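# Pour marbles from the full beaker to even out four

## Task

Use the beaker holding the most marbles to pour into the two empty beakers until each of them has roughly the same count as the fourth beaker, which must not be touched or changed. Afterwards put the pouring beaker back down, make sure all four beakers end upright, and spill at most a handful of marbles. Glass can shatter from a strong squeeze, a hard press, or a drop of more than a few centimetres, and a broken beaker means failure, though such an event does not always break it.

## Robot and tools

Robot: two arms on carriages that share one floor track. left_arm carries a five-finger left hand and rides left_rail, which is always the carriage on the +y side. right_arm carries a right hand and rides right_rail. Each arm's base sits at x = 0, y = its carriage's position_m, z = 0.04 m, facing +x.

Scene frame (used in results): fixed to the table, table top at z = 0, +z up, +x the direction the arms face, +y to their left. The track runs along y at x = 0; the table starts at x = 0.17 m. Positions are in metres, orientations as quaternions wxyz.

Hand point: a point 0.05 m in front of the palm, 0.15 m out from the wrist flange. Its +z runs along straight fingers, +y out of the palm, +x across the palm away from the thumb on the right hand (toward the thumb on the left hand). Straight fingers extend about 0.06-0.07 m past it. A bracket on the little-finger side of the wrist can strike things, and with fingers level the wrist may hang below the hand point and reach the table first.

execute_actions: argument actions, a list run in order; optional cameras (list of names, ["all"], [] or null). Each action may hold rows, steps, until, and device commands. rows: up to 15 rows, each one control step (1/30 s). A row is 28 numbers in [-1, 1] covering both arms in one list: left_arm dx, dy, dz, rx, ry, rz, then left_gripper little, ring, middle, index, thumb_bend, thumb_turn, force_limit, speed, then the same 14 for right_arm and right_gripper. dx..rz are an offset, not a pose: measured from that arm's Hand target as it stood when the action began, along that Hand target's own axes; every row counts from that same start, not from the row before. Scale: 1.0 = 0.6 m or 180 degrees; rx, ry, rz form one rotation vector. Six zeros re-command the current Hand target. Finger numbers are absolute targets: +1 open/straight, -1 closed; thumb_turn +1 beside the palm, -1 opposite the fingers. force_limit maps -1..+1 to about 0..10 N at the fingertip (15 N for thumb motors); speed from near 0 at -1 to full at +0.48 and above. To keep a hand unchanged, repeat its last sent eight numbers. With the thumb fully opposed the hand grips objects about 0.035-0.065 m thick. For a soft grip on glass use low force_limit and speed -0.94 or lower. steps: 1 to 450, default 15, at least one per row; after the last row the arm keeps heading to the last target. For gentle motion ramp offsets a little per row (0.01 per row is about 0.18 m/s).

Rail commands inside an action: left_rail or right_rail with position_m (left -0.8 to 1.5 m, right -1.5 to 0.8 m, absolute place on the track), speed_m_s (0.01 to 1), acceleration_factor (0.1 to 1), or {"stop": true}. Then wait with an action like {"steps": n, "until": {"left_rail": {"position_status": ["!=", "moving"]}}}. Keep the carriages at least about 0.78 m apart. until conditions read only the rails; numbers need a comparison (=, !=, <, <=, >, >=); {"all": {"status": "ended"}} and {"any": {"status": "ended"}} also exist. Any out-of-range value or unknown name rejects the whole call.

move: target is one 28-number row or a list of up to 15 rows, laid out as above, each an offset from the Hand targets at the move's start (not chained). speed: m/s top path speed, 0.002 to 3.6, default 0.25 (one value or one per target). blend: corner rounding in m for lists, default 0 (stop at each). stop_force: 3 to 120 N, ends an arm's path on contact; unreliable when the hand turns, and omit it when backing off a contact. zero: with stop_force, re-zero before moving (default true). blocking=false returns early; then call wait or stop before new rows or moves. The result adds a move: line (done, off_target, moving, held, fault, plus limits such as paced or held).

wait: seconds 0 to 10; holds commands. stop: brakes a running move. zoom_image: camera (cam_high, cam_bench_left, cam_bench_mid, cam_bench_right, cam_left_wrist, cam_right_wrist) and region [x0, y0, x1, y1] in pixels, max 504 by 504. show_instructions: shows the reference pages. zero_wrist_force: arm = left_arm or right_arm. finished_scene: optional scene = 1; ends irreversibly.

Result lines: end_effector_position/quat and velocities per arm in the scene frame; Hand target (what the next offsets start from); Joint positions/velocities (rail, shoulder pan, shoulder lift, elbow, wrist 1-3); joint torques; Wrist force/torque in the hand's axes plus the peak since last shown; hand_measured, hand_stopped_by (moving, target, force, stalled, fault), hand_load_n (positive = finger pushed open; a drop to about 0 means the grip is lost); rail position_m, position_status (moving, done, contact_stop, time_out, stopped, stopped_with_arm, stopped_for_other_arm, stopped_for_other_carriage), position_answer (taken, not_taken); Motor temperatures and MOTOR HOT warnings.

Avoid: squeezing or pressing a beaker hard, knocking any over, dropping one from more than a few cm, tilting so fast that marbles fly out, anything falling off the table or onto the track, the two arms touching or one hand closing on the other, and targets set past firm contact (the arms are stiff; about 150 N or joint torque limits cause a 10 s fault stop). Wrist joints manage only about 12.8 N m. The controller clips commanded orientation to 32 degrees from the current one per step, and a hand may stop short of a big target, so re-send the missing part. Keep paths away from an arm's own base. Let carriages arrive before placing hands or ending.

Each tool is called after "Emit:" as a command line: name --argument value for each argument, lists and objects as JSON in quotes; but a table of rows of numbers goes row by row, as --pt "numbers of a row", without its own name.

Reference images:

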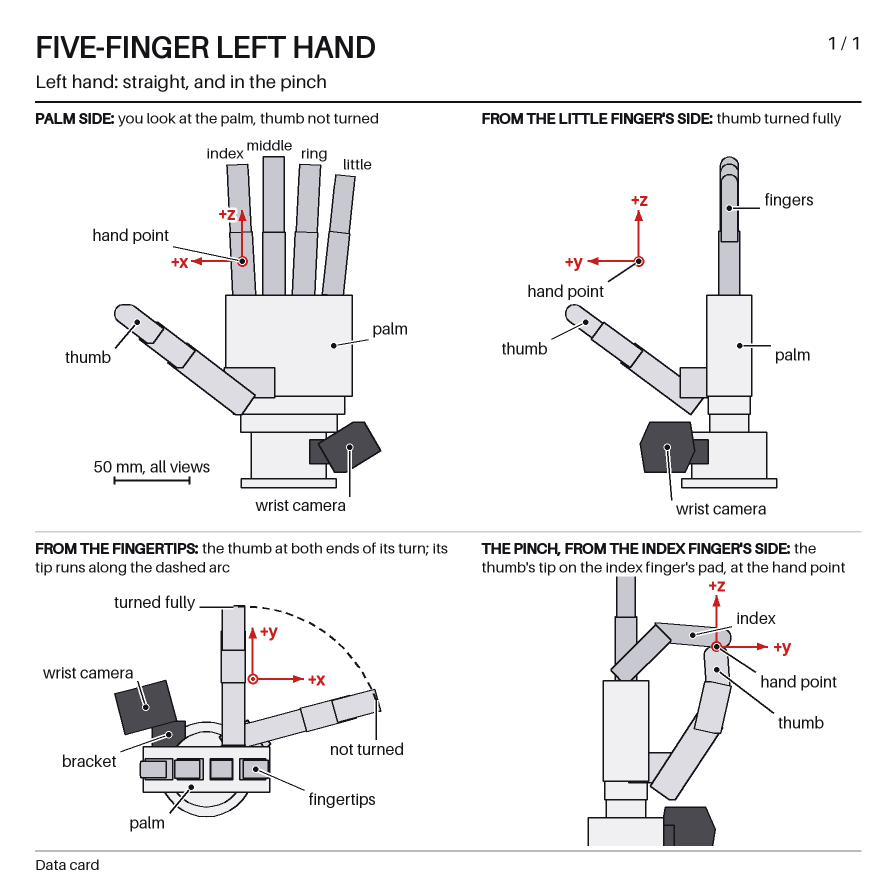

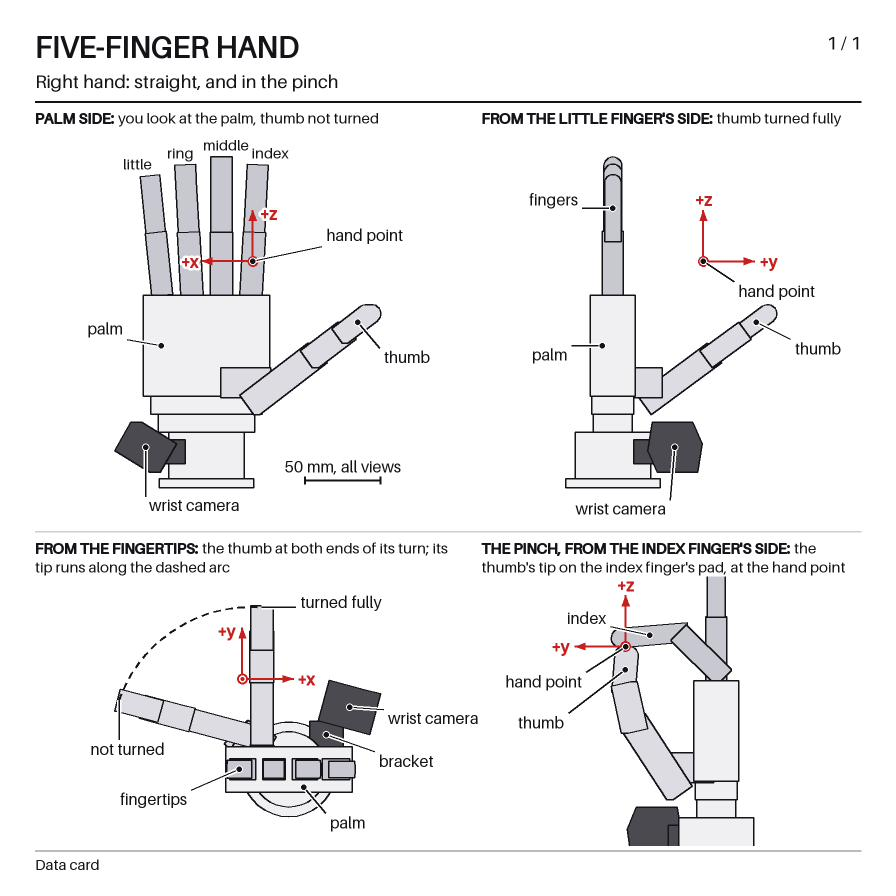

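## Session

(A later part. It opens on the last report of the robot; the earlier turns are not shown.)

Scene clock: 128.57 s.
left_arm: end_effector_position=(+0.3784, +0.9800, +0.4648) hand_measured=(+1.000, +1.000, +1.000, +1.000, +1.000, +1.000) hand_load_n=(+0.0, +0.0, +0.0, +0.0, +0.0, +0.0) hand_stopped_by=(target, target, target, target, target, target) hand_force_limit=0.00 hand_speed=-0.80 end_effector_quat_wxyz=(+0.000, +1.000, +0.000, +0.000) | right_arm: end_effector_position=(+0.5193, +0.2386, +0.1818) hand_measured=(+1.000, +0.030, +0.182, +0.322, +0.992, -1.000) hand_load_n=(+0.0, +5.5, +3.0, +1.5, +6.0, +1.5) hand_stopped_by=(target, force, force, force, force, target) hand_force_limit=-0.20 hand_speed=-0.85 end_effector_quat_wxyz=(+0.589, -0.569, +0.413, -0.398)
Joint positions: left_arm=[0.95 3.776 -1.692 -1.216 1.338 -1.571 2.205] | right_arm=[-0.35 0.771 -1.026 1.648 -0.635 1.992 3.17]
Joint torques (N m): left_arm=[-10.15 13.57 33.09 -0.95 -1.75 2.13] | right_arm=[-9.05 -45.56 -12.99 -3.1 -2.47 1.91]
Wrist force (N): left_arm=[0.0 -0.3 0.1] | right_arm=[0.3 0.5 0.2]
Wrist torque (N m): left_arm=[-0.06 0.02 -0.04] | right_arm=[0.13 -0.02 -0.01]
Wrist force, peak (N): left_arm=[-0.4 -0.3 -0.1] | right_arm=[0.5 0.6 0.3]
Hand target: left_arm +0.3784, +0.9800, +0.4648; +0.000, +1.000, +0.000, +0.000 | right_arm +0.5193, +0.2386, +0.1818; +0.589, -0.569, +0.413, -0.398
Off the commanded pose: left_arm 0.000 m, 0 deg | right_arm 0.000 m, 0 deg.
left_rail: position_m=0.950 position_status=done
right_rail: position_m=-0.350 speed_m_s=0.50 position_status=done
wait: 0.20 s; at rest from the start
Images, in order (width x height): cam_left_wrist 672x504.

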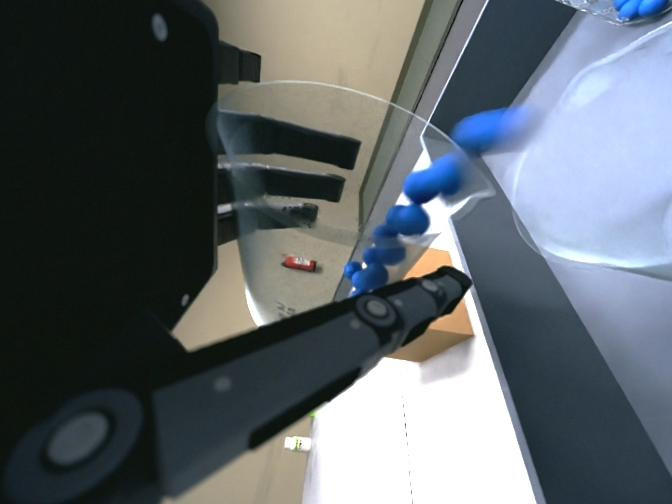

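Emit:
move --target '[0,0,0,0,0,0,1,1,1,1,1,1,0.0,-0.8,0,-0.01,0,-0.038,0,-0.1044,1,-0.6,-0.6,-0.7,0.2,-1,-0.2,-0.85]' --speed 0.7 --cameras '["cam_bench_mid","cam_left_wrist"]'

Emit:
zoom_image --camera "cam_left_wrist" --region '[290, 160, 450, 320]'

Emit:
zoom_image --camera "cam_left_wrist" --region '[480, 150, 672, 400]'

Scene clock: 129.83 s.
left_arm: end_effector_position=(+0.3784, +0.9800, +0.4648) hand_measured=(+1.000, +1.000, +1.000, +1.000, +1.000, +1.000) hand_load_n=(+0.0, +0.5, +0.0, +0.0, +0.0, +0.0) hand_stopped_by=(target, target, target, target, target, target) hand_force_limit=0.00 hand_speed=-0.80 end_effector_quat_wxyz=(+0.000, +1.000, +0.000, +0.000) | right_arm: end_effector_position=(+0.5193, +0.2384, +0.1878) hand_measured=(+1.000, +0.030, +0.182, +0.322, +0.992, -1.000) hand_load_n=(+0.0, +5.5, +2.5, +1.5, +5.5, +1.5) hand_stopped_by=(target, force, force, force, force, target) hand_force_limit=-0.20 hand_speed=-0.85 end_effector_quat_wxyz=(-0.482, +0.663, -0.337, +0.464)
Joint positions: left_arm=[0.95 3.776 -1.692 -1.216 1.338 -1.571 2.205] | right_arm=[-0.35 0.804 -1.006 1.489 -0.364 2.038 2.9]
Joint torques (N m): left_arm=[-9.5 13.26 30.99 -0.98 -1.86 2] | right_arm=[9.78 -35.29 -27.99 0.14 2.34 -1.84]
Wrist force (N): left_arm=[0.0 -0.4 -0.1] | right_arm=[-0.2 0.6 0.2]
Wrist torque (N m): left_arm=[-0.07 0.01 -0.04] | right_arm=[0.18 0.05 0.01]
Wrist force, peak (N): left_arm=[-0.1 -0.4 -0.4] | right_arm=[0.6 0.8 -0.1]
Hand target: left_arm +0.3784, +0.9800, +0.4648; +0.000, +1.000, +0.000, +0.000 | right_arm +0.5193, +0.2384, +0.1878; -0.482, +0.663, -0.337, +0.464
Off the commanded pose: left_arm 0.000 m, 0 deg | right_arm 0.000 m, 0 deg.
left_rail: position_m=0.950 position_status=done
right_rail: position_m=-0.350 speed_m_s=0.50 position_status=done
move: done
Images, in order (width x height): cam_bench_mid 672x504, cam_left_wrist 672x504.

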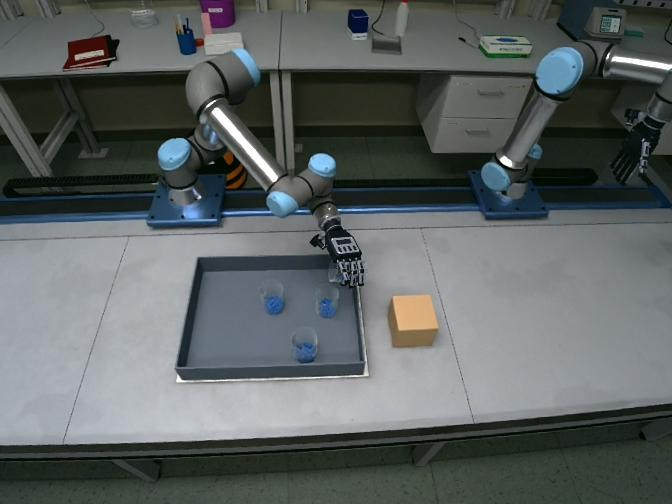

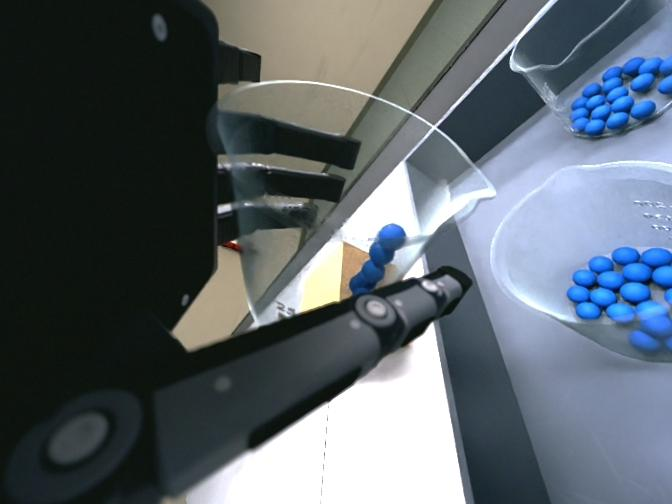

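Scaled by 3.150.

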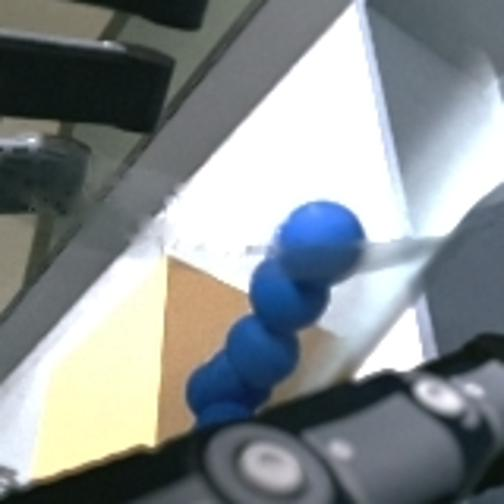

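Scaled by 2.016.

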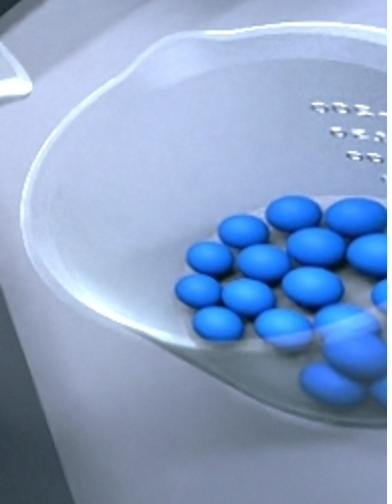

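Emit:
move --target '[0,0,0,0,0,0,1,1,1,1,1,1,0.0,-0.8,-0.0194,-0.0281,0.0055,-0.0513,0,-0.141,1,-0.6,-0.6,-0.7,0.2,-1,-0.2,-0.85]' --speed 0.3 --cameras '["cam_bench_mid","cam_left_wrist","cam_high"]'

Emit:
zoom_image --camera "cam_left_wrist" --region '[480, 270, 620, 400]'

Emit:
zoom_image --camera "cam_left_wrist" --region '[500, 100, 620, 240]'

Emit:
zoom_image --camera "cam_left_wrist" --region '[290, 160, 450, 320]'

Scene clock: 131.53 s.
left_arm: end_effector_position=(+0.3784, +0.9800, +0.4648) hand_measured=(+1.000, +1.000, +1.000, +1.000, +1.000, +1.000) hand_load_n=(+0.5, +0.0, +0.0, +0.0, +0.0, +0.0) hand_stopped_by=(target, target, target, target, target, target) hand_force_limit=0.00 hand_speed=-0.80 end_effector_quat_wxyz=(+0.000, +1.000, +0.000, +0.000) | right_arm: end_effector_position=(+0.5185, +0.2551, +0.2001) hand_measured=(+1.000, +0.030, +0.182, +0.322, +0.992, -1.000) hand_load_n=(+0.0, +5.5, +3.0, +1.5, +5.5, +2.0) hand_stopped_by=(target, force, force, force, force, target) hand_force_limit=-0.20 hand_speed=-0.85 end_effector_quat_wxyz=(-0.314, +0.757, -0.220, +0.530)
Joint positions: left_arm=[0.95 3.776 -1.692 -1.216 1.338 -1.571 2.205] | right_arm=[-0.35 0.882 -0.864 1.139 0.024 2.179 2.563]
Joint torques (N m): left_arm=[-9.94 13.43 32.51 -1.09 -1.75 2.13] | right_arm=[9.37 -41.57 -30.53 1.05 2.51 -1.97]
Wrist force (N): left_arm=[0.0 -0.1 0.0] | right_arm=[-0.4 0.4 0.1]
Wrist torque (N m): left_arm=[-0.02 0.01 -0.05] | right_arm=[0.17 0.07 -0.01]
Wrist force, peak (N): left_arm=[-0.2 -0.6 -0.2] | right_arm=[0.0 1.0 -0.1]
Hand target: left_arm +0.3784, +0.9800, +0.4648; +0.000, +1.000, +0.000, +0.000 | right_arm +0.5185, +0.2551, +0.2001; -0.314, +0.757, -0.220, +0.530
Off the commanded pose: left_arm 0.000 m, 0 deg | right_arm 0.000 m, 0 deg.
left_rail: position_m=0.950 position_status=done
right_rail: position_m=-0.350 speed_m_s=0.50 position_status=done
move: done
Images, in order (width x height): cam_high 672x504, cam_bench_mid 672x504, cam_left_wrist 672x504.

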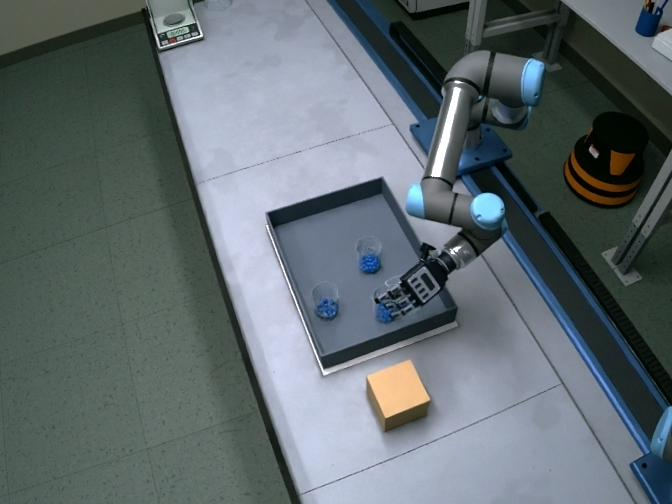

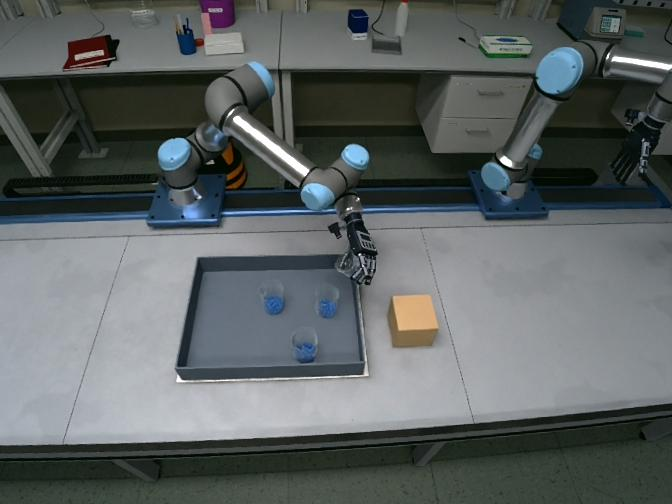

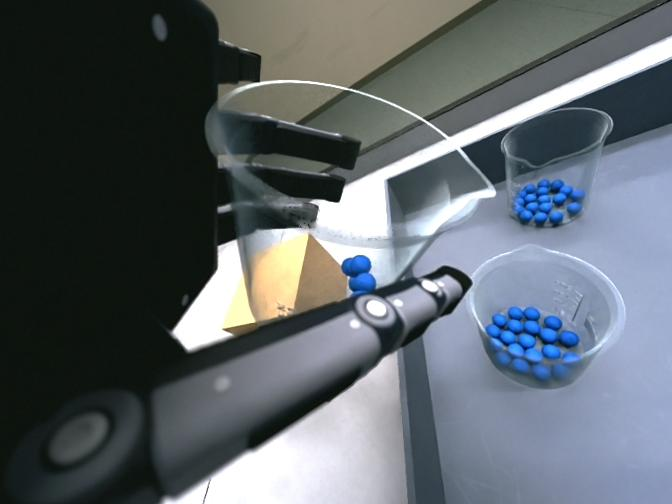

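Scaled by 3.600.

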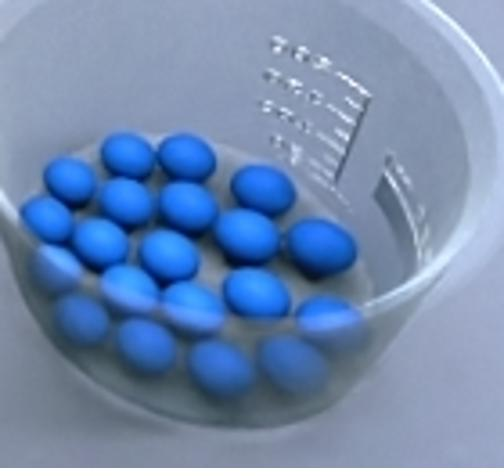

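Scaled by 3.600.

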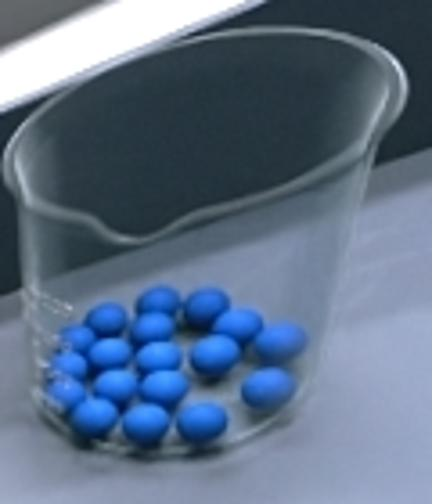

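Scaled by 3.150.

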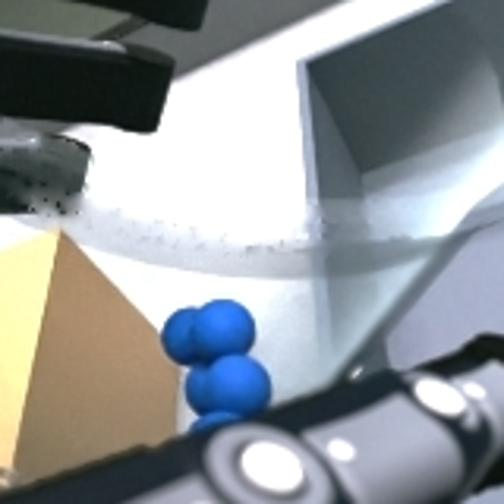

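Emit:
move --pt "0 0 0 0 0 0 1 1 1 1 1 1 0.0 -0.8 0.5485 0.4491 -0.1509 -0.0855 0 -0.235 1 -0.6 -0.6 -0.7 0.2 -1 -0.2 -0.85" --pt "0 0 0 0 0 0 1 1 1 1 1 1 0.0 -0.8 0.3603 0.6495 -0.0824 -0.0855 0 -0.235 1 -0.6 -0.6 -0.7 0.2 -1 -0.2 -0.85" --speed '[0.3, 0.2]' --blend '[0.03, 0]' --cameras '["cam_bench_mid","cam_left_wrist","cam_high"]'

Emit:
zoom_image --camera "cam_left_wrist" --region '[200, 80, 500, 380]'

Emit:
zoom_image --camera "cam_bench_mid" --region '[170, 230, 290, 330]'

Scene clock: 135.23 s.
left_arm: end_effector_position=(+0.3784, +0.9800, +0.4648) hand_measured=(+1.000, +1.000, +1.000, +1.000, +1.000, +1.000) hand_load_n=(+0.0, +0.0, +0.0, +0.0, +0.0, +0.0) hand_stopped_by=(target, target, target, target, target, target) hand_force_limit=0.00 hand_speed=-0.80 end_effector_quat_wxyz=(+0.000, +1.000, +0.000, +0.000) | right_arm: end_effector_position=(+0.5460, -0.1760, +0.0799) hand_measured=(+1.000, +0.030, +0.182, +0.322, +0.992, -1.000) hand_load_n=(+0.0, +5.5, +3.0, +2.0, +5.5, +2.5) hand_stopped_by=(target, force, force, force, force, target) hand_force_limit=-0.20 hand_speed=-0.85 end_effector_quat_wxyz=(+0.000, +0.819, +0.000, +0.573)
Joint positions: left_arm=[0.95 3.776 -1.692 -1.216 1.338 -1.571 2.205] | right_arm=[-0.35 0.288 -1.172 2.068 -0.533 1.84 1.672]
Joint torques (N m): left_arm=[-10.21 13.08 31.65 -1.08 -1.64 2.1] | right_arm=[-7.4 -23.58 -6.58 -1.95 -1.69 -2.22]
Wrist force (N): left_arm=[0.0 -0.2 -0.2] | right_arm=[-0.9 -0.1 0.1]
Wrist torque (N m): left_arm=[-0.03 0.01 -0.05] | right_arm=[0.11 0.09 -0.09]
Wrist force, peak (N): left_arm=[-0.2 -0.5 -0.2] | right_arm=[-2.1 0.1 0.7]
Hand target: left_arm +0.3784, +0.9800, +0.4648; +0.000, +1.000, +0.000, +0.000 | right_arm +0.5460, -0.1760, +0.0798; +0.000, +0.819, +0.000, +0.573
Off the commanded pose: left_arm 0.000 m, 0 deg | right_arm 0.000 m, 0 deg.
left_rail: position_m=0.950 position_status=done
right_rail: position_m=-0.350 speed_m_s=0.50 position_status=done
move: done
Images, in order (width x height): cam_high 672x504, cam_bench_mid 672x504, cam_left_wrist 672x504.

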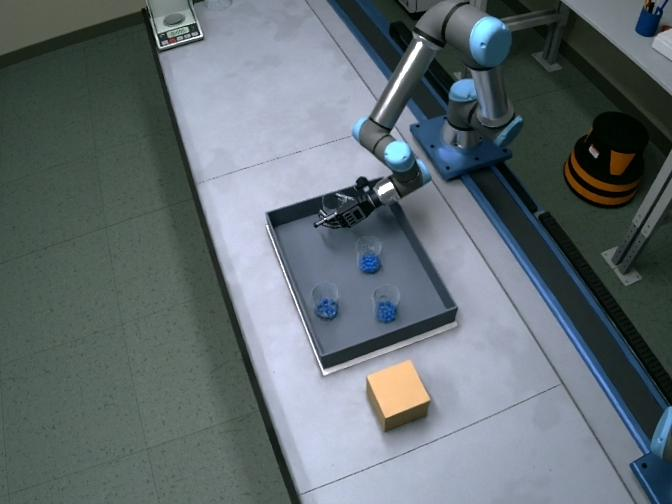

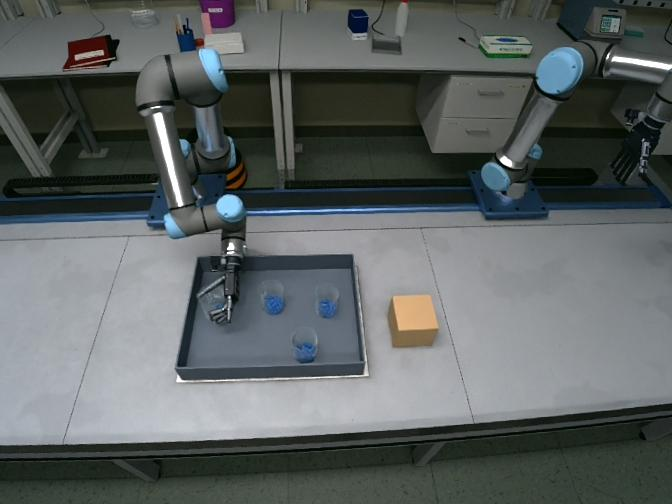

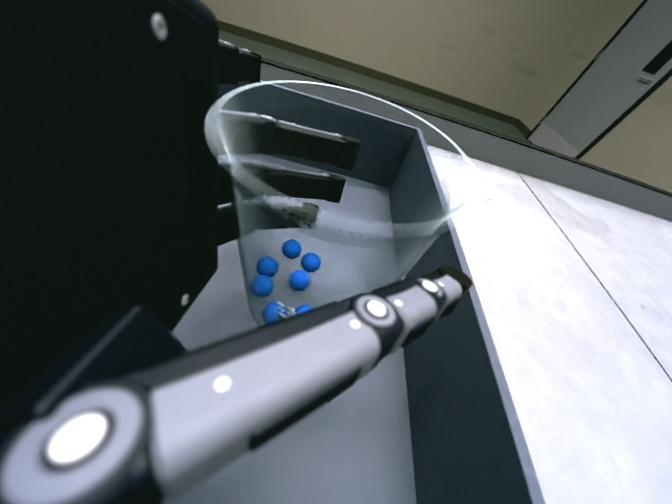

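Scaled by 1.680.

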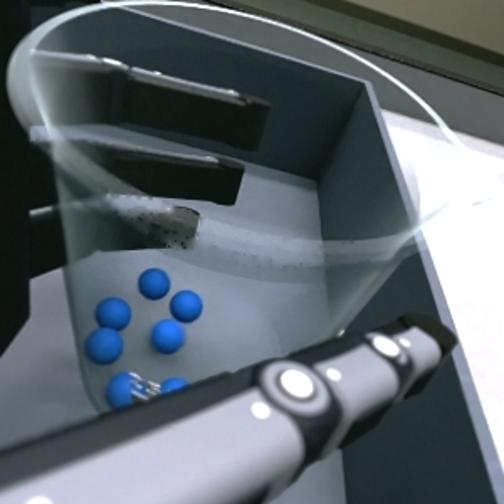

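Scaled by 4.200.

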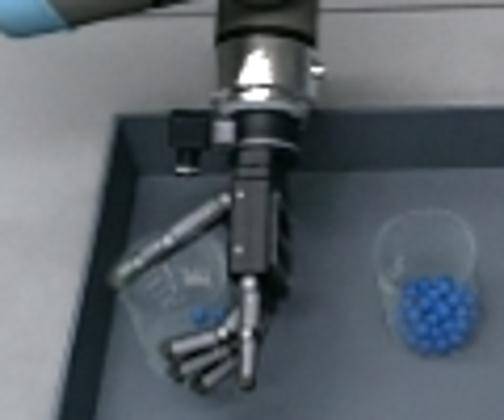

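Emit:
move --target '[0,0,0,0,0,0,1,1,1,1,1,1,0.0,-0.8,-0.0721,0,0.0262,0,0,0,1,-0.6,-0.6,-0.7,0.2,-1,-0.2,-0.85]' --speed 0.03 --stop_force 3 --cameras '["cam_bench_mid","cam_left_wrist"]'

Emit:
zoom_image --camera "cam_bench_mid" --region '[190, 265, 250, 325]'

Scene clock: 138.17 s.
left_arm: end_effector_position=(+0.3784, +0.9800, +0.4648) hand_measured=(+1.000, +1.000, +1.000, +1.000, +1.000, +1.000) hand_load_n=(+0.0, +0.0, +0.0, +0.0, +0.0, +0.0) hand_stopped_by=(target, target, target, target, target, target) hand_force_limit=0.00 hand_speed=-0.80 end_effector_quat_wxyz=(+0.000, +1.000, +0.000, +0.000) | right_arm: end_effector_position=(+0.5459, -0.1760, +0.0410) hand_measured=(+1.000, +0.030, +0.182, +0.322, +0.992, -1.000) hand_load_n=(+0.0, +5.5, +3.0, +3.5, +5.5, +2.0) hand_stopped_by=(target, force, force, force, force, target) hand_force_limit=-0.20 hand_speed=-0.85 end_effector_quat_wxyz=(+0.000, +0.819, +0.000, +0.573)
Joint positions: left_arm=[0.95 3.776 -1.692 -1.216 1.338 -1.571 2.205] | right_arm=[-0.35 0.288 -1.087 2.086 -0.636 1.84 1.672]
Joint torques (N m): left_arm=[-9.85 13.28 32.31 -0.9 -1.89 2.31] | right_arm=[2.88 -36.73 -19.53 0.85 -2.27 1.56]
Wrist force (N): left_arm=[-0.1 -0.2 -0.3] | right_arm=[-0.5 0.0 0.2]
Wrist torque (N m): left_arm=[-0.03 0.02 -0.05] | right_arm=[0.10 0.04 -0.05]
Wrist force, peak (N): left_arm=[-0.2 -0.5 -0.3] | right_arm=[12.1 3.8 -5.2]
Hand target: left_arm +0.3784, +0.9800, +0.4648; +0.000, +1.000, +0.000, +0.000 | right_arm +0.5459, -0.1760, +0.0410; +0.000, +0.819, +0.000, +0.573 (not the last commanded pose)
Off the commanded pose: left_arm 0.000 m, 0 deg | right_arm 0.007 m, 0 deg.
left_rail: position_m=0.950 position_status=done
right_rail: position_m=-0.350 speed_m_s=0.50 position_status=done
move: contact (right_arm)
Images, in order (width x height): cam_bench_mid 672x504, cam_left_wrist 672x504.

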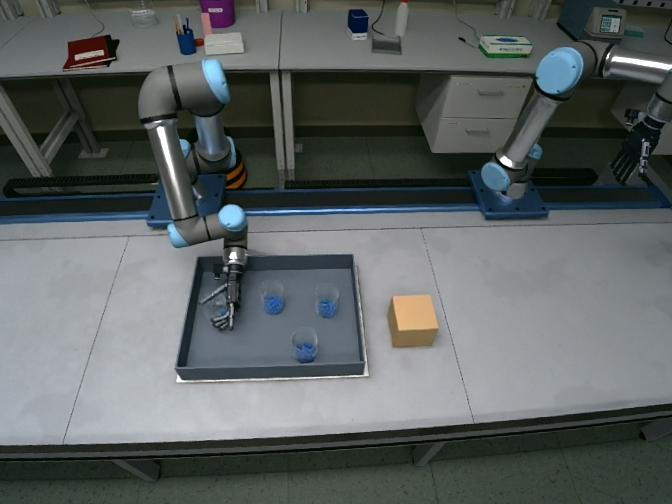

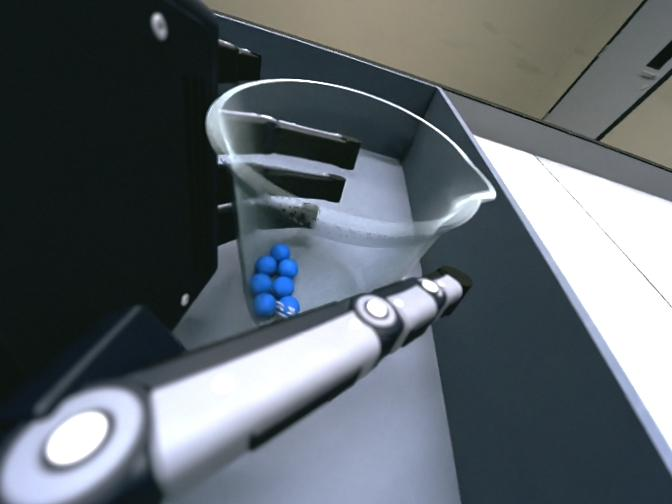

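Scaled by 8.400.

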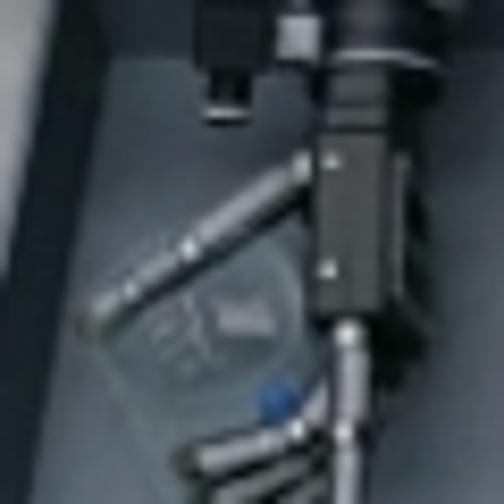

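Emit:
execute_actions --actions '[{"rows": [[0,0,0,0,0,0,1,1,1,1,1,1,0.0,-0.8,0,0,0,0,0,0,1,1,1,1,1,-1,-0.2,-0.6]], "steps": 45}]' --cameras '["cam_bench_mid","cam_left_wrist"]'

Emit:
zoom_image --camera "cam_bench_mid" --region '[190, 265, 250, 325]'

Scene clock: 140.13 s.
left_arm: end_effector_position=(+0.3784, +0.9800, +0.4648) hand_measured=(+1.000, +1.000, +1.000, +1.000, +1.000, +1.000) hand_load_n=(+0.0, +0.0, +0.0, +0.0, +0.0, +0.0) hand_stopped_by=(target, target, target, target, target, target) hand_force_limit=0.00 hand_speed=-0.80 end_effector_quat_wxyz=(+0.000, +1.000, +0.000, +0.000) | right_arm: end_effector_position=(+0.5459, -0.1760, +0.0410) hand_measured=(+1.000, +1.000, +1.000, +1.000, +1.000, -1.000) hand_load_n=(+0.0, +0.0, +0.0, +0.0, +0.0, +0.5) hand_stopped_by=(target, target, target, target, target, target) hand_force_limit=-0.20 hand_speed=-0.60 end_effector_quat_wxyz=(+0.000, +0.819, +0.000, +0.573)
Joint positions: left_arm=[0.95 3.776 -1.692 -1.216 1.338 -1.571 2.205] | right_arm=[-0.35 0.288 -1.087 2.086 -0.636 1.84 1.672]
Joint torques (N m): left_arm=[-9.49 13.79 32.35 -0.94 -1.77 2.13] | right_arm=[0.2 -30.3 -14.59 -0.55 0.53 1.7]
Wrist force (N): left_arm=[-0.2 -0.1 -0.1] | right_arm=[0.6 -0.1 0.0]
Wrist torque (N m): left_arm=[-0.02 0.04 -0.06] | right_arm=[0.07 0.03 -0.07]
Wrist force, peak (N): left_arm=[0.1 -0.7 -0.1] | right_arm=[-0.8 -0.1 0.4]
Hand target: left_arm +0.3784, +0.9800, +0.4648; +0.000, +1.000, +0.000, +0.000 | right_arm +0.5459, -0.1760, +0.0410; +0.000, +0.819, +0.000, +0.573
Off the commanded pose: left_arm 0.000 m, 0 deg | right_arm 0.000 m, 0 deg.
left_rail: position_m=0.950 position_status=done
right_rail: position_m=-0.350 speed_m_s=0.50 position_status=done
Images, in order (width x height): cam_bench_mid 672x504, cam_left_wrist 672x504.

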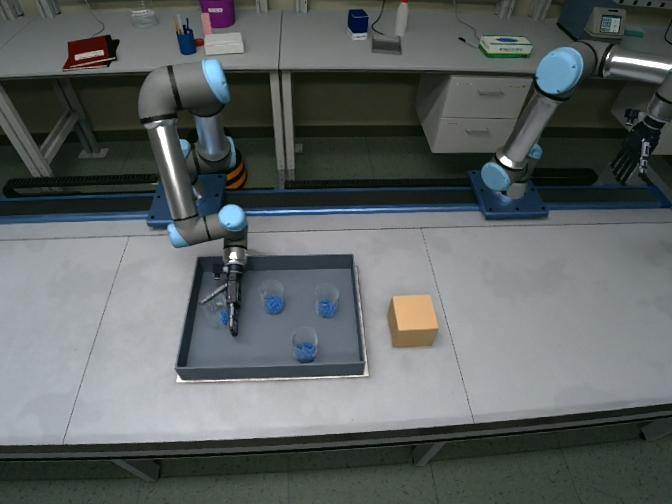

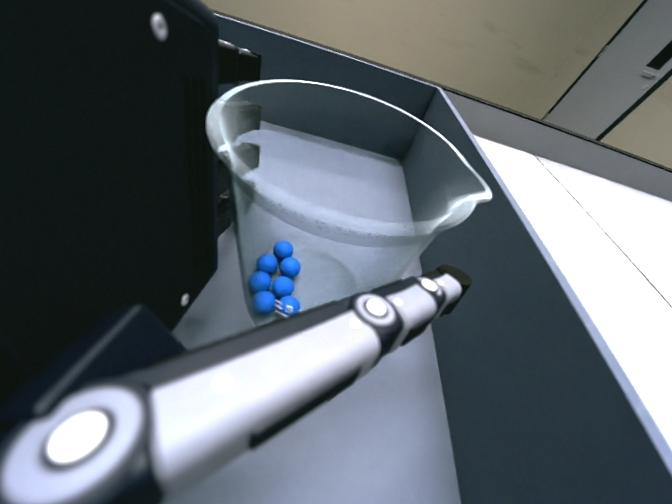

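Scaled by 8.400.

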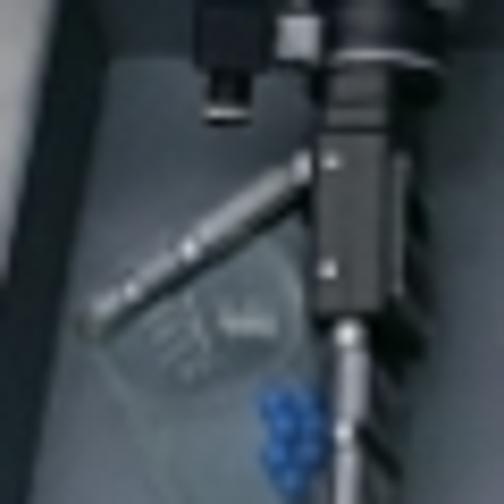

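Emit:
move --pt "0 0 0 0 0 0 1 1 1 1 1 1 0.0 -0.8 -0.0171 0 -0.047 0 0 0 1 1 1 1 1 -1 -0.2 -0.6" --pt "0 0 0 0 0 0 1 1 1 1 1 1 0.0 -0.8 0.1709 0 -0.1154 0 0 0 1 1 1 1 1 -1 -0.2 -0.6" --pt "0 0 0 0 0 0 1 1 1 1 1 1 0.0 -0.8 0.147 -0.2983 -0.1812 0 0 0 1 1 1 1 1 -1 -0.2 -0.6" --pt "0 0 0 0 0 0 1 1 1 1 1 1 0.0 -0.8 0.0754 -0.2983 -0.1551 0 0 0 1 1 1 1 1 -1 -0.2 -0.6" --speed '[0.06, 0.2, 0.25, 0.15]' --blend '[0.005, 0.02, 0.01, 0]' --cameras '["cam_bench_mid","cam_left_wrist","cam_high"]'

Emit:
zoom_image --camera "cam_left_wrist" --region '[200, 120, 500, 345]'

Emit:
zoom_image --camera "cam_bench_mid" --region '[170, 230, 370, 380]'

Scene clock: 143.90 s.
left_arm: end_effector_position=(+0.3784, +0.9800, +0.4648) hand_measured=(+1.000, +1.000, +1.000, +1.000, +1.000, +1.000) hand_load_n=(+0.0, +0.0, +0.0, +0.0, +0.0, +0.0) hand_stopped_by=(target, target, target, target, target, target) hand_force_limit=0.00 hand_speed=-0.80 end_effector_quat_wxyz=(+0.000, +1.000, +0.000, +0.000) | right_arm: end_effector_position=(+0.4739, +0.0029, +0.1155) hand_measured=(+1.000, +1.000, +1.000, +1.000, +1.000, -1.000) hand_load_n=(+0.0, +0.0, +0.0, +0.0, +0.0, +0.5) hand_stopped_by=(target, target, target, target, target, target) hand_force_limit=-0.20 hand_speed=-0.60 end_effector_quat_wxyz=(+0.000, +0.819, +0.000, +0.573)
Joint positions: left_arm=[0.95 3.776 -1.692 -1.216 1.338 -1.571 2.205] | right_arm=[-0.35 0.748 -1.058 1.76 -0.241 2.263 1.879]
Joint torques (N m): left_arm=[-9.46 13.77 31.94 -1.02 -1.85 2.06] | right_arm=[8.49 -29.11 -8.17 -1.28 2.9 -2.45]
Wrist force (N): left_arm=[0.0 -0.1 -0.2] | right_arm=[0.5 0.3 0.0]
Wrist torque (N m): left_arm=[-0.01 0.00 -0.05] | right_arm=[0.13 0.03 -0.08]
Wrist force, peak (N): left_arm=[-0.3 -0.5 -0.2] | right_arm=[1.4 -1.2 -0.6]
Hand target: left_arm +0.3784, +0.9800, +0.4648; +0.000, +1.000, +0.000, +0.000 | right_arm +0.4739, +0.0029, +0.1154; +0.000, +0.819, +0.000, +0.573
Off the commanded pose: left_arm 0.000 m, 0 deg | right_arm 0.000 m, 0 deg.
left_rail: position_m=0.950 position_status=done
right_rail: position_m=-0.350 speed_m_s=0.50 position_status=done
move: done
Images, in order (width x height): cam_high 672x504, cam_bench_mid 672x504, cam_left_wrist 672x504.

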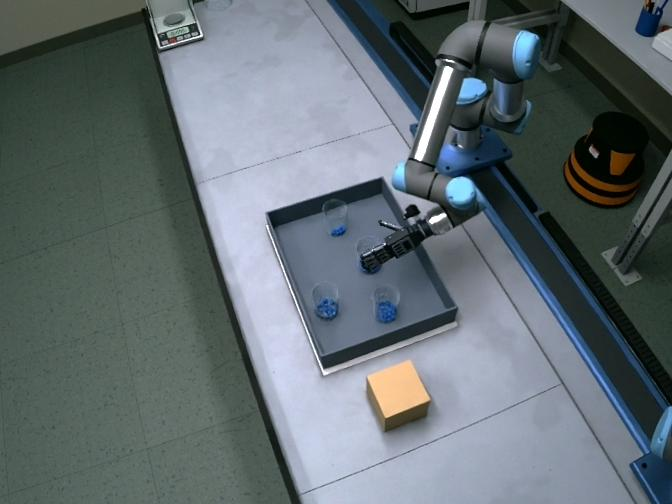

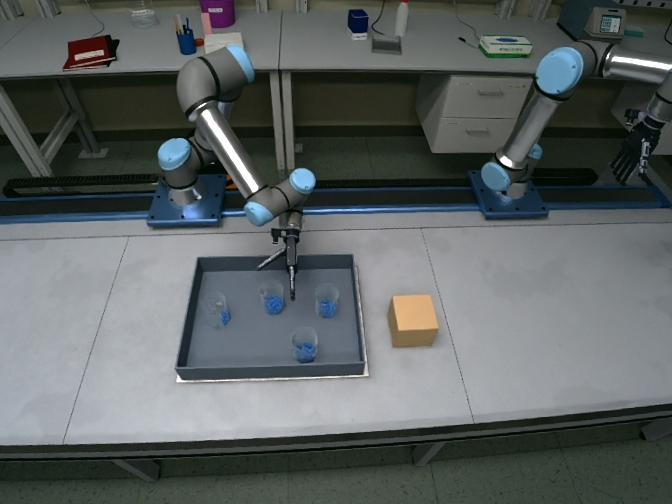

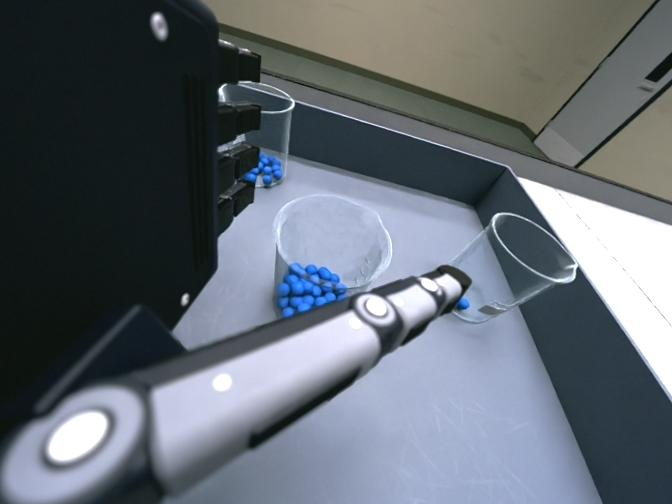

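Scaled by 1.680.

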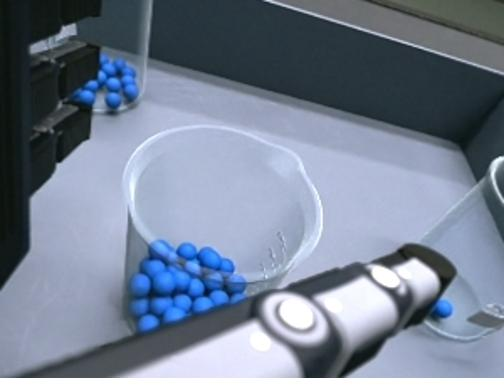

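Scaled by 2.520.

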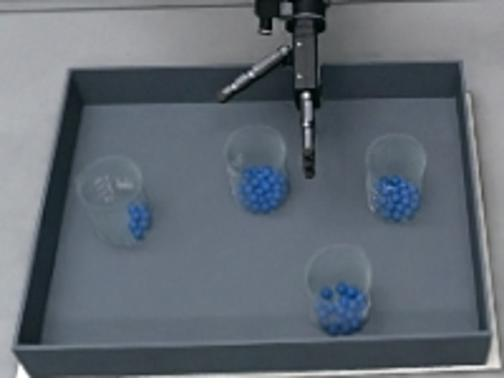

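Emit:
move --pt "0 0 0 0 0 0 1 1 1 1 1 1 0.0 -0.8 0 0.0083 0 0 0 0 1 1 1 1 1 -1 -0.2 -0.6" --pt "0 0 0 0 0 0 1 1 1 1 1 1 0.0 -0.8 -0.1181 0.0083 0.043 0 0 0 1 1 1 1 1 -1 -0.2 -0.6" --speed '[0.1, 0.08]' --stop_force 5 --cameras '["cam_bench_mid","cam_left_wrist"]'

Emit:
move --target '[0,0,0,0,0,0,1,1,1,1,1,1,0.0,-0.8,0.0199,0,0.0548,0,0,0,1,1,1,1,1,-1,-0.2,-0.6]' --speed 0.04 --stop_force 4 --cameras '["cam_bench_mid","cam_left_wrist"]'

Emit:
zoom_image --camera "cam_left_wrist" --region '[200, 80, 500, 380]'

Scene clock: 146.30 s.
left_arm: end_effector_position=(+0.3784, +0.9800, +0.4648) hand_measured=(+1.000, +1.000, +1.000, +1.000, +1.000, +1.000) hand_load_n=(+0.0, +0.0, +0.0, +0.0, +0.0, +0.0) hand_stopped_by=(target, target, target, target, target, target) hand_force_limit=0.00 hand_speed=-0.80 end_effector_quat_wxyz=(+0.000, +1.000, +0.000, +0.000) | right_arm: end_effector_position=(+0.4739, -0.0020, +0.0400) hand_measured=(+1.000, +1.000, +1.000, +1.000, +1.000, -1.000) hand_load_n=(+0.0, +0.0, +0.0, +0.0, +0.0, +0.0) hand_stopped_by=(target, target, target, target, target, target) hand_force_limit=-0.20 hand_speed=-0.60 end_effector_quat_wxyz=(+0.000, +0.819, +0.000, +0.573)
Joint positions: left_arm=[0.95 3.776 -1.692 -1.216 1.338 -1.571 2.205] | right_arm=[-0.35 0.74 -0.937 1.811 -0.416 2.256 1.874]
Joint torques (N m): left_arm=[-9.66 13.23 32.25 -1.03 -1.63 1.94] | right_arm=[-3.22 -29.76 -6.61 -1.09 -0.48 -2.39]
Wrist force (N): left_arm=[0.1 -0.2 0.0] | right_arm=[0.6 0.4 -0.3]
Wrist torque (N m): left_arm=[-0.04 0.00 -0.04] | right_arm=[0.18 0.01 -0.01]
Wrist force, peak (N): left_arm=[0.1 -0.6 -0.4] | right_arm=[1.3 0.7 -0.2]
Hand target: left_arm +0.3784, +0.9800, +0.4648; +0.000, +1.000, +0.000, +0.000 | right_arm +0.4739, -0.0020, +0.0400; +0.000, +0.819, +0.000, +0.573
Off the commanded pose: left_arm 0.000 m, 0 deg | right_arm 0.000 m, 0 deg.
left_rail: position_m=0.950 position_status=done
right_rail: position_m=-0.350 speed_m_s=0.50 position_status=done
move: done
Images, in order (width x height): cam_bench_mid 672x504, cam_left_wrist 672x504.

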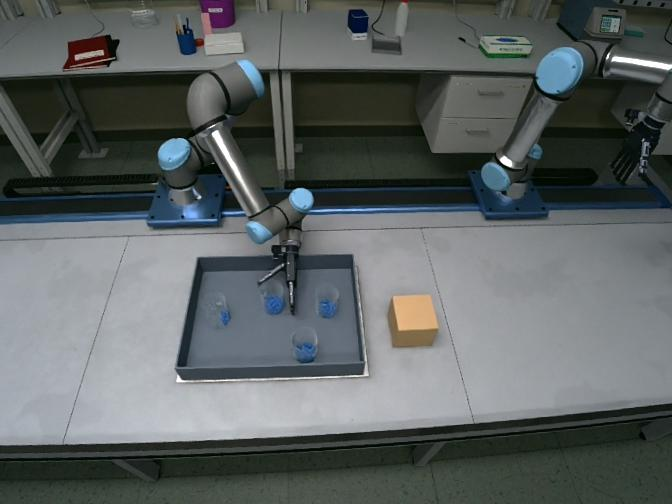

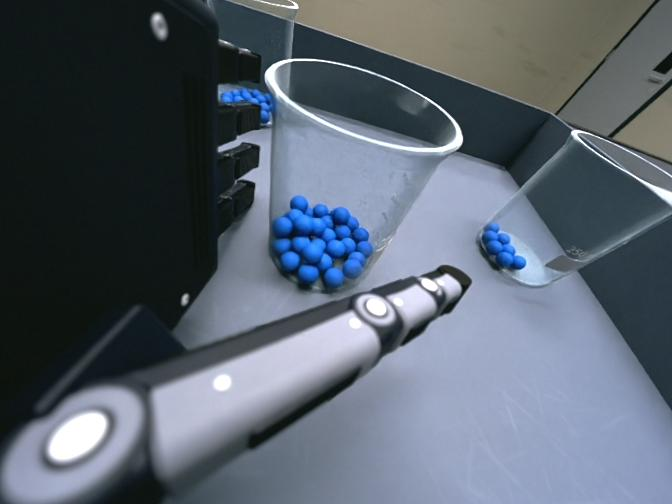

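Scene clock: 148.07 s.
left_arm: end_effector_position=(+0.3784, +0.9800, +0.4648) hand_measured=(+1.000, +1.000, +1.000, +1.000, +1.000, +1.000) hand_load_n=(+0.0, +0.0, -0.5, +0.0, +0.0, +0.0) hand_stopped_by=(target, target, target, target, target, target) hand_force_limit=0.00 hand_speed=-0.80 end_effector_quat_wxyz=(+0.000, +1.000, +0.000, +0.000) | right_arm: end_effector_position=(+0.5089, -0.0020, +0.0400) hand_measured=(+1.000, +1.000, +1.000, +1.000, +1.000, -1.000) hand_load_n=(+0.0, +0.0, +0.0, +0.0, +0.0, +0.0) hand_stopped_by=(target, target, target, target, target, target) hand_force_limit=-0.20 hand_speed=-0.60 end_effector_quat_wxyz=(+0.000, +0.819, +0.000, +0.573)
Joint positions: left_arm=[0.95 3.776 -1.692 -1.216 1.338 -1.571 2.205] | right_arm=[-0.35 0.691 -0.909 1.753 -0.402 2.212 1.847]
Joint torques (N m): left_arm=[-9.02 13.03 33.09 -1.03 -1.75 2.07] | right_arm=[-7.88 -31.82 -24.08 1.24 -1.84 -2.36]
Wrist force (N): left_arm=[-0.3 -0.3 0.1] | right_arm=[0.8 0.1 -0.4]
Wrist torque (N m): left_arm=[-0.07 0.06 -0.06] | right_arm=[0.09 -0.02 -0.03]
Wrist force, peak (N): left_arm=[-0.1 -0.5 -0.4] | right_arm=[0.9 0.4 -0.5]
Hand target: left_arm +0.3784, +0.9800, +0.4648; +0.000, +1.000, +0.000, +0.000 | right_arm +0.5089, -0.0020, +0.0400; +0.000, +0.819, +0.000, +0.573
Off the commanded pose: left_arm 0.000 m, 0 deg | right_arm 0.000 m, 0 deg.
left_rail: position_m=0.950 position_status=done
right_rail: position_m=-0.350 speed_m_s=0.50 position_status=done
move: done
Images, in order (width x height): cam_bench_mid 672x504, cam_left_wrist 672x504.

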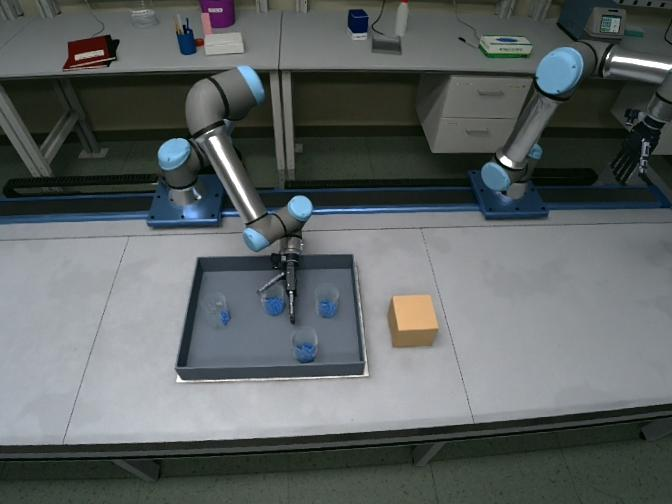

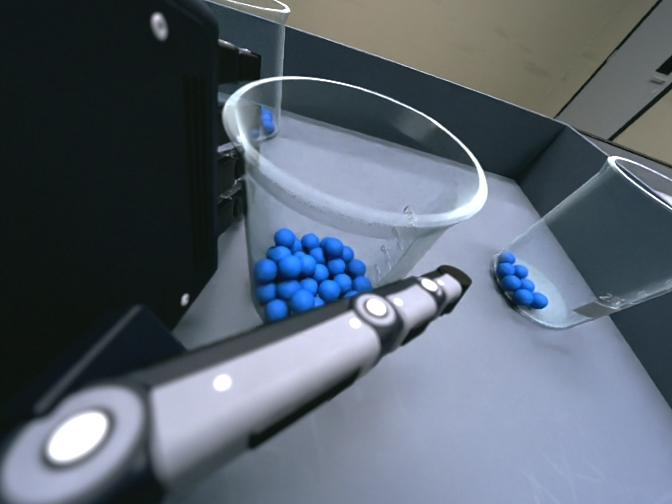

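Scaled by 1.680.

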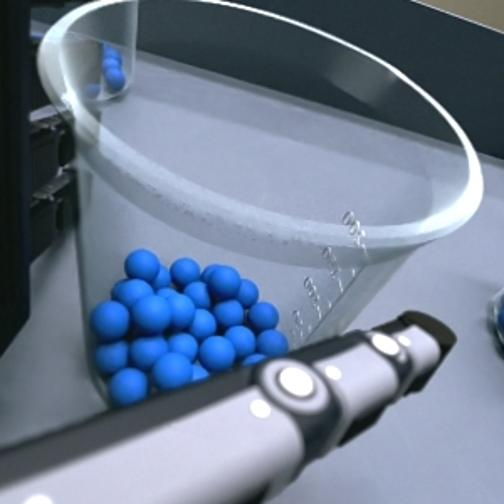

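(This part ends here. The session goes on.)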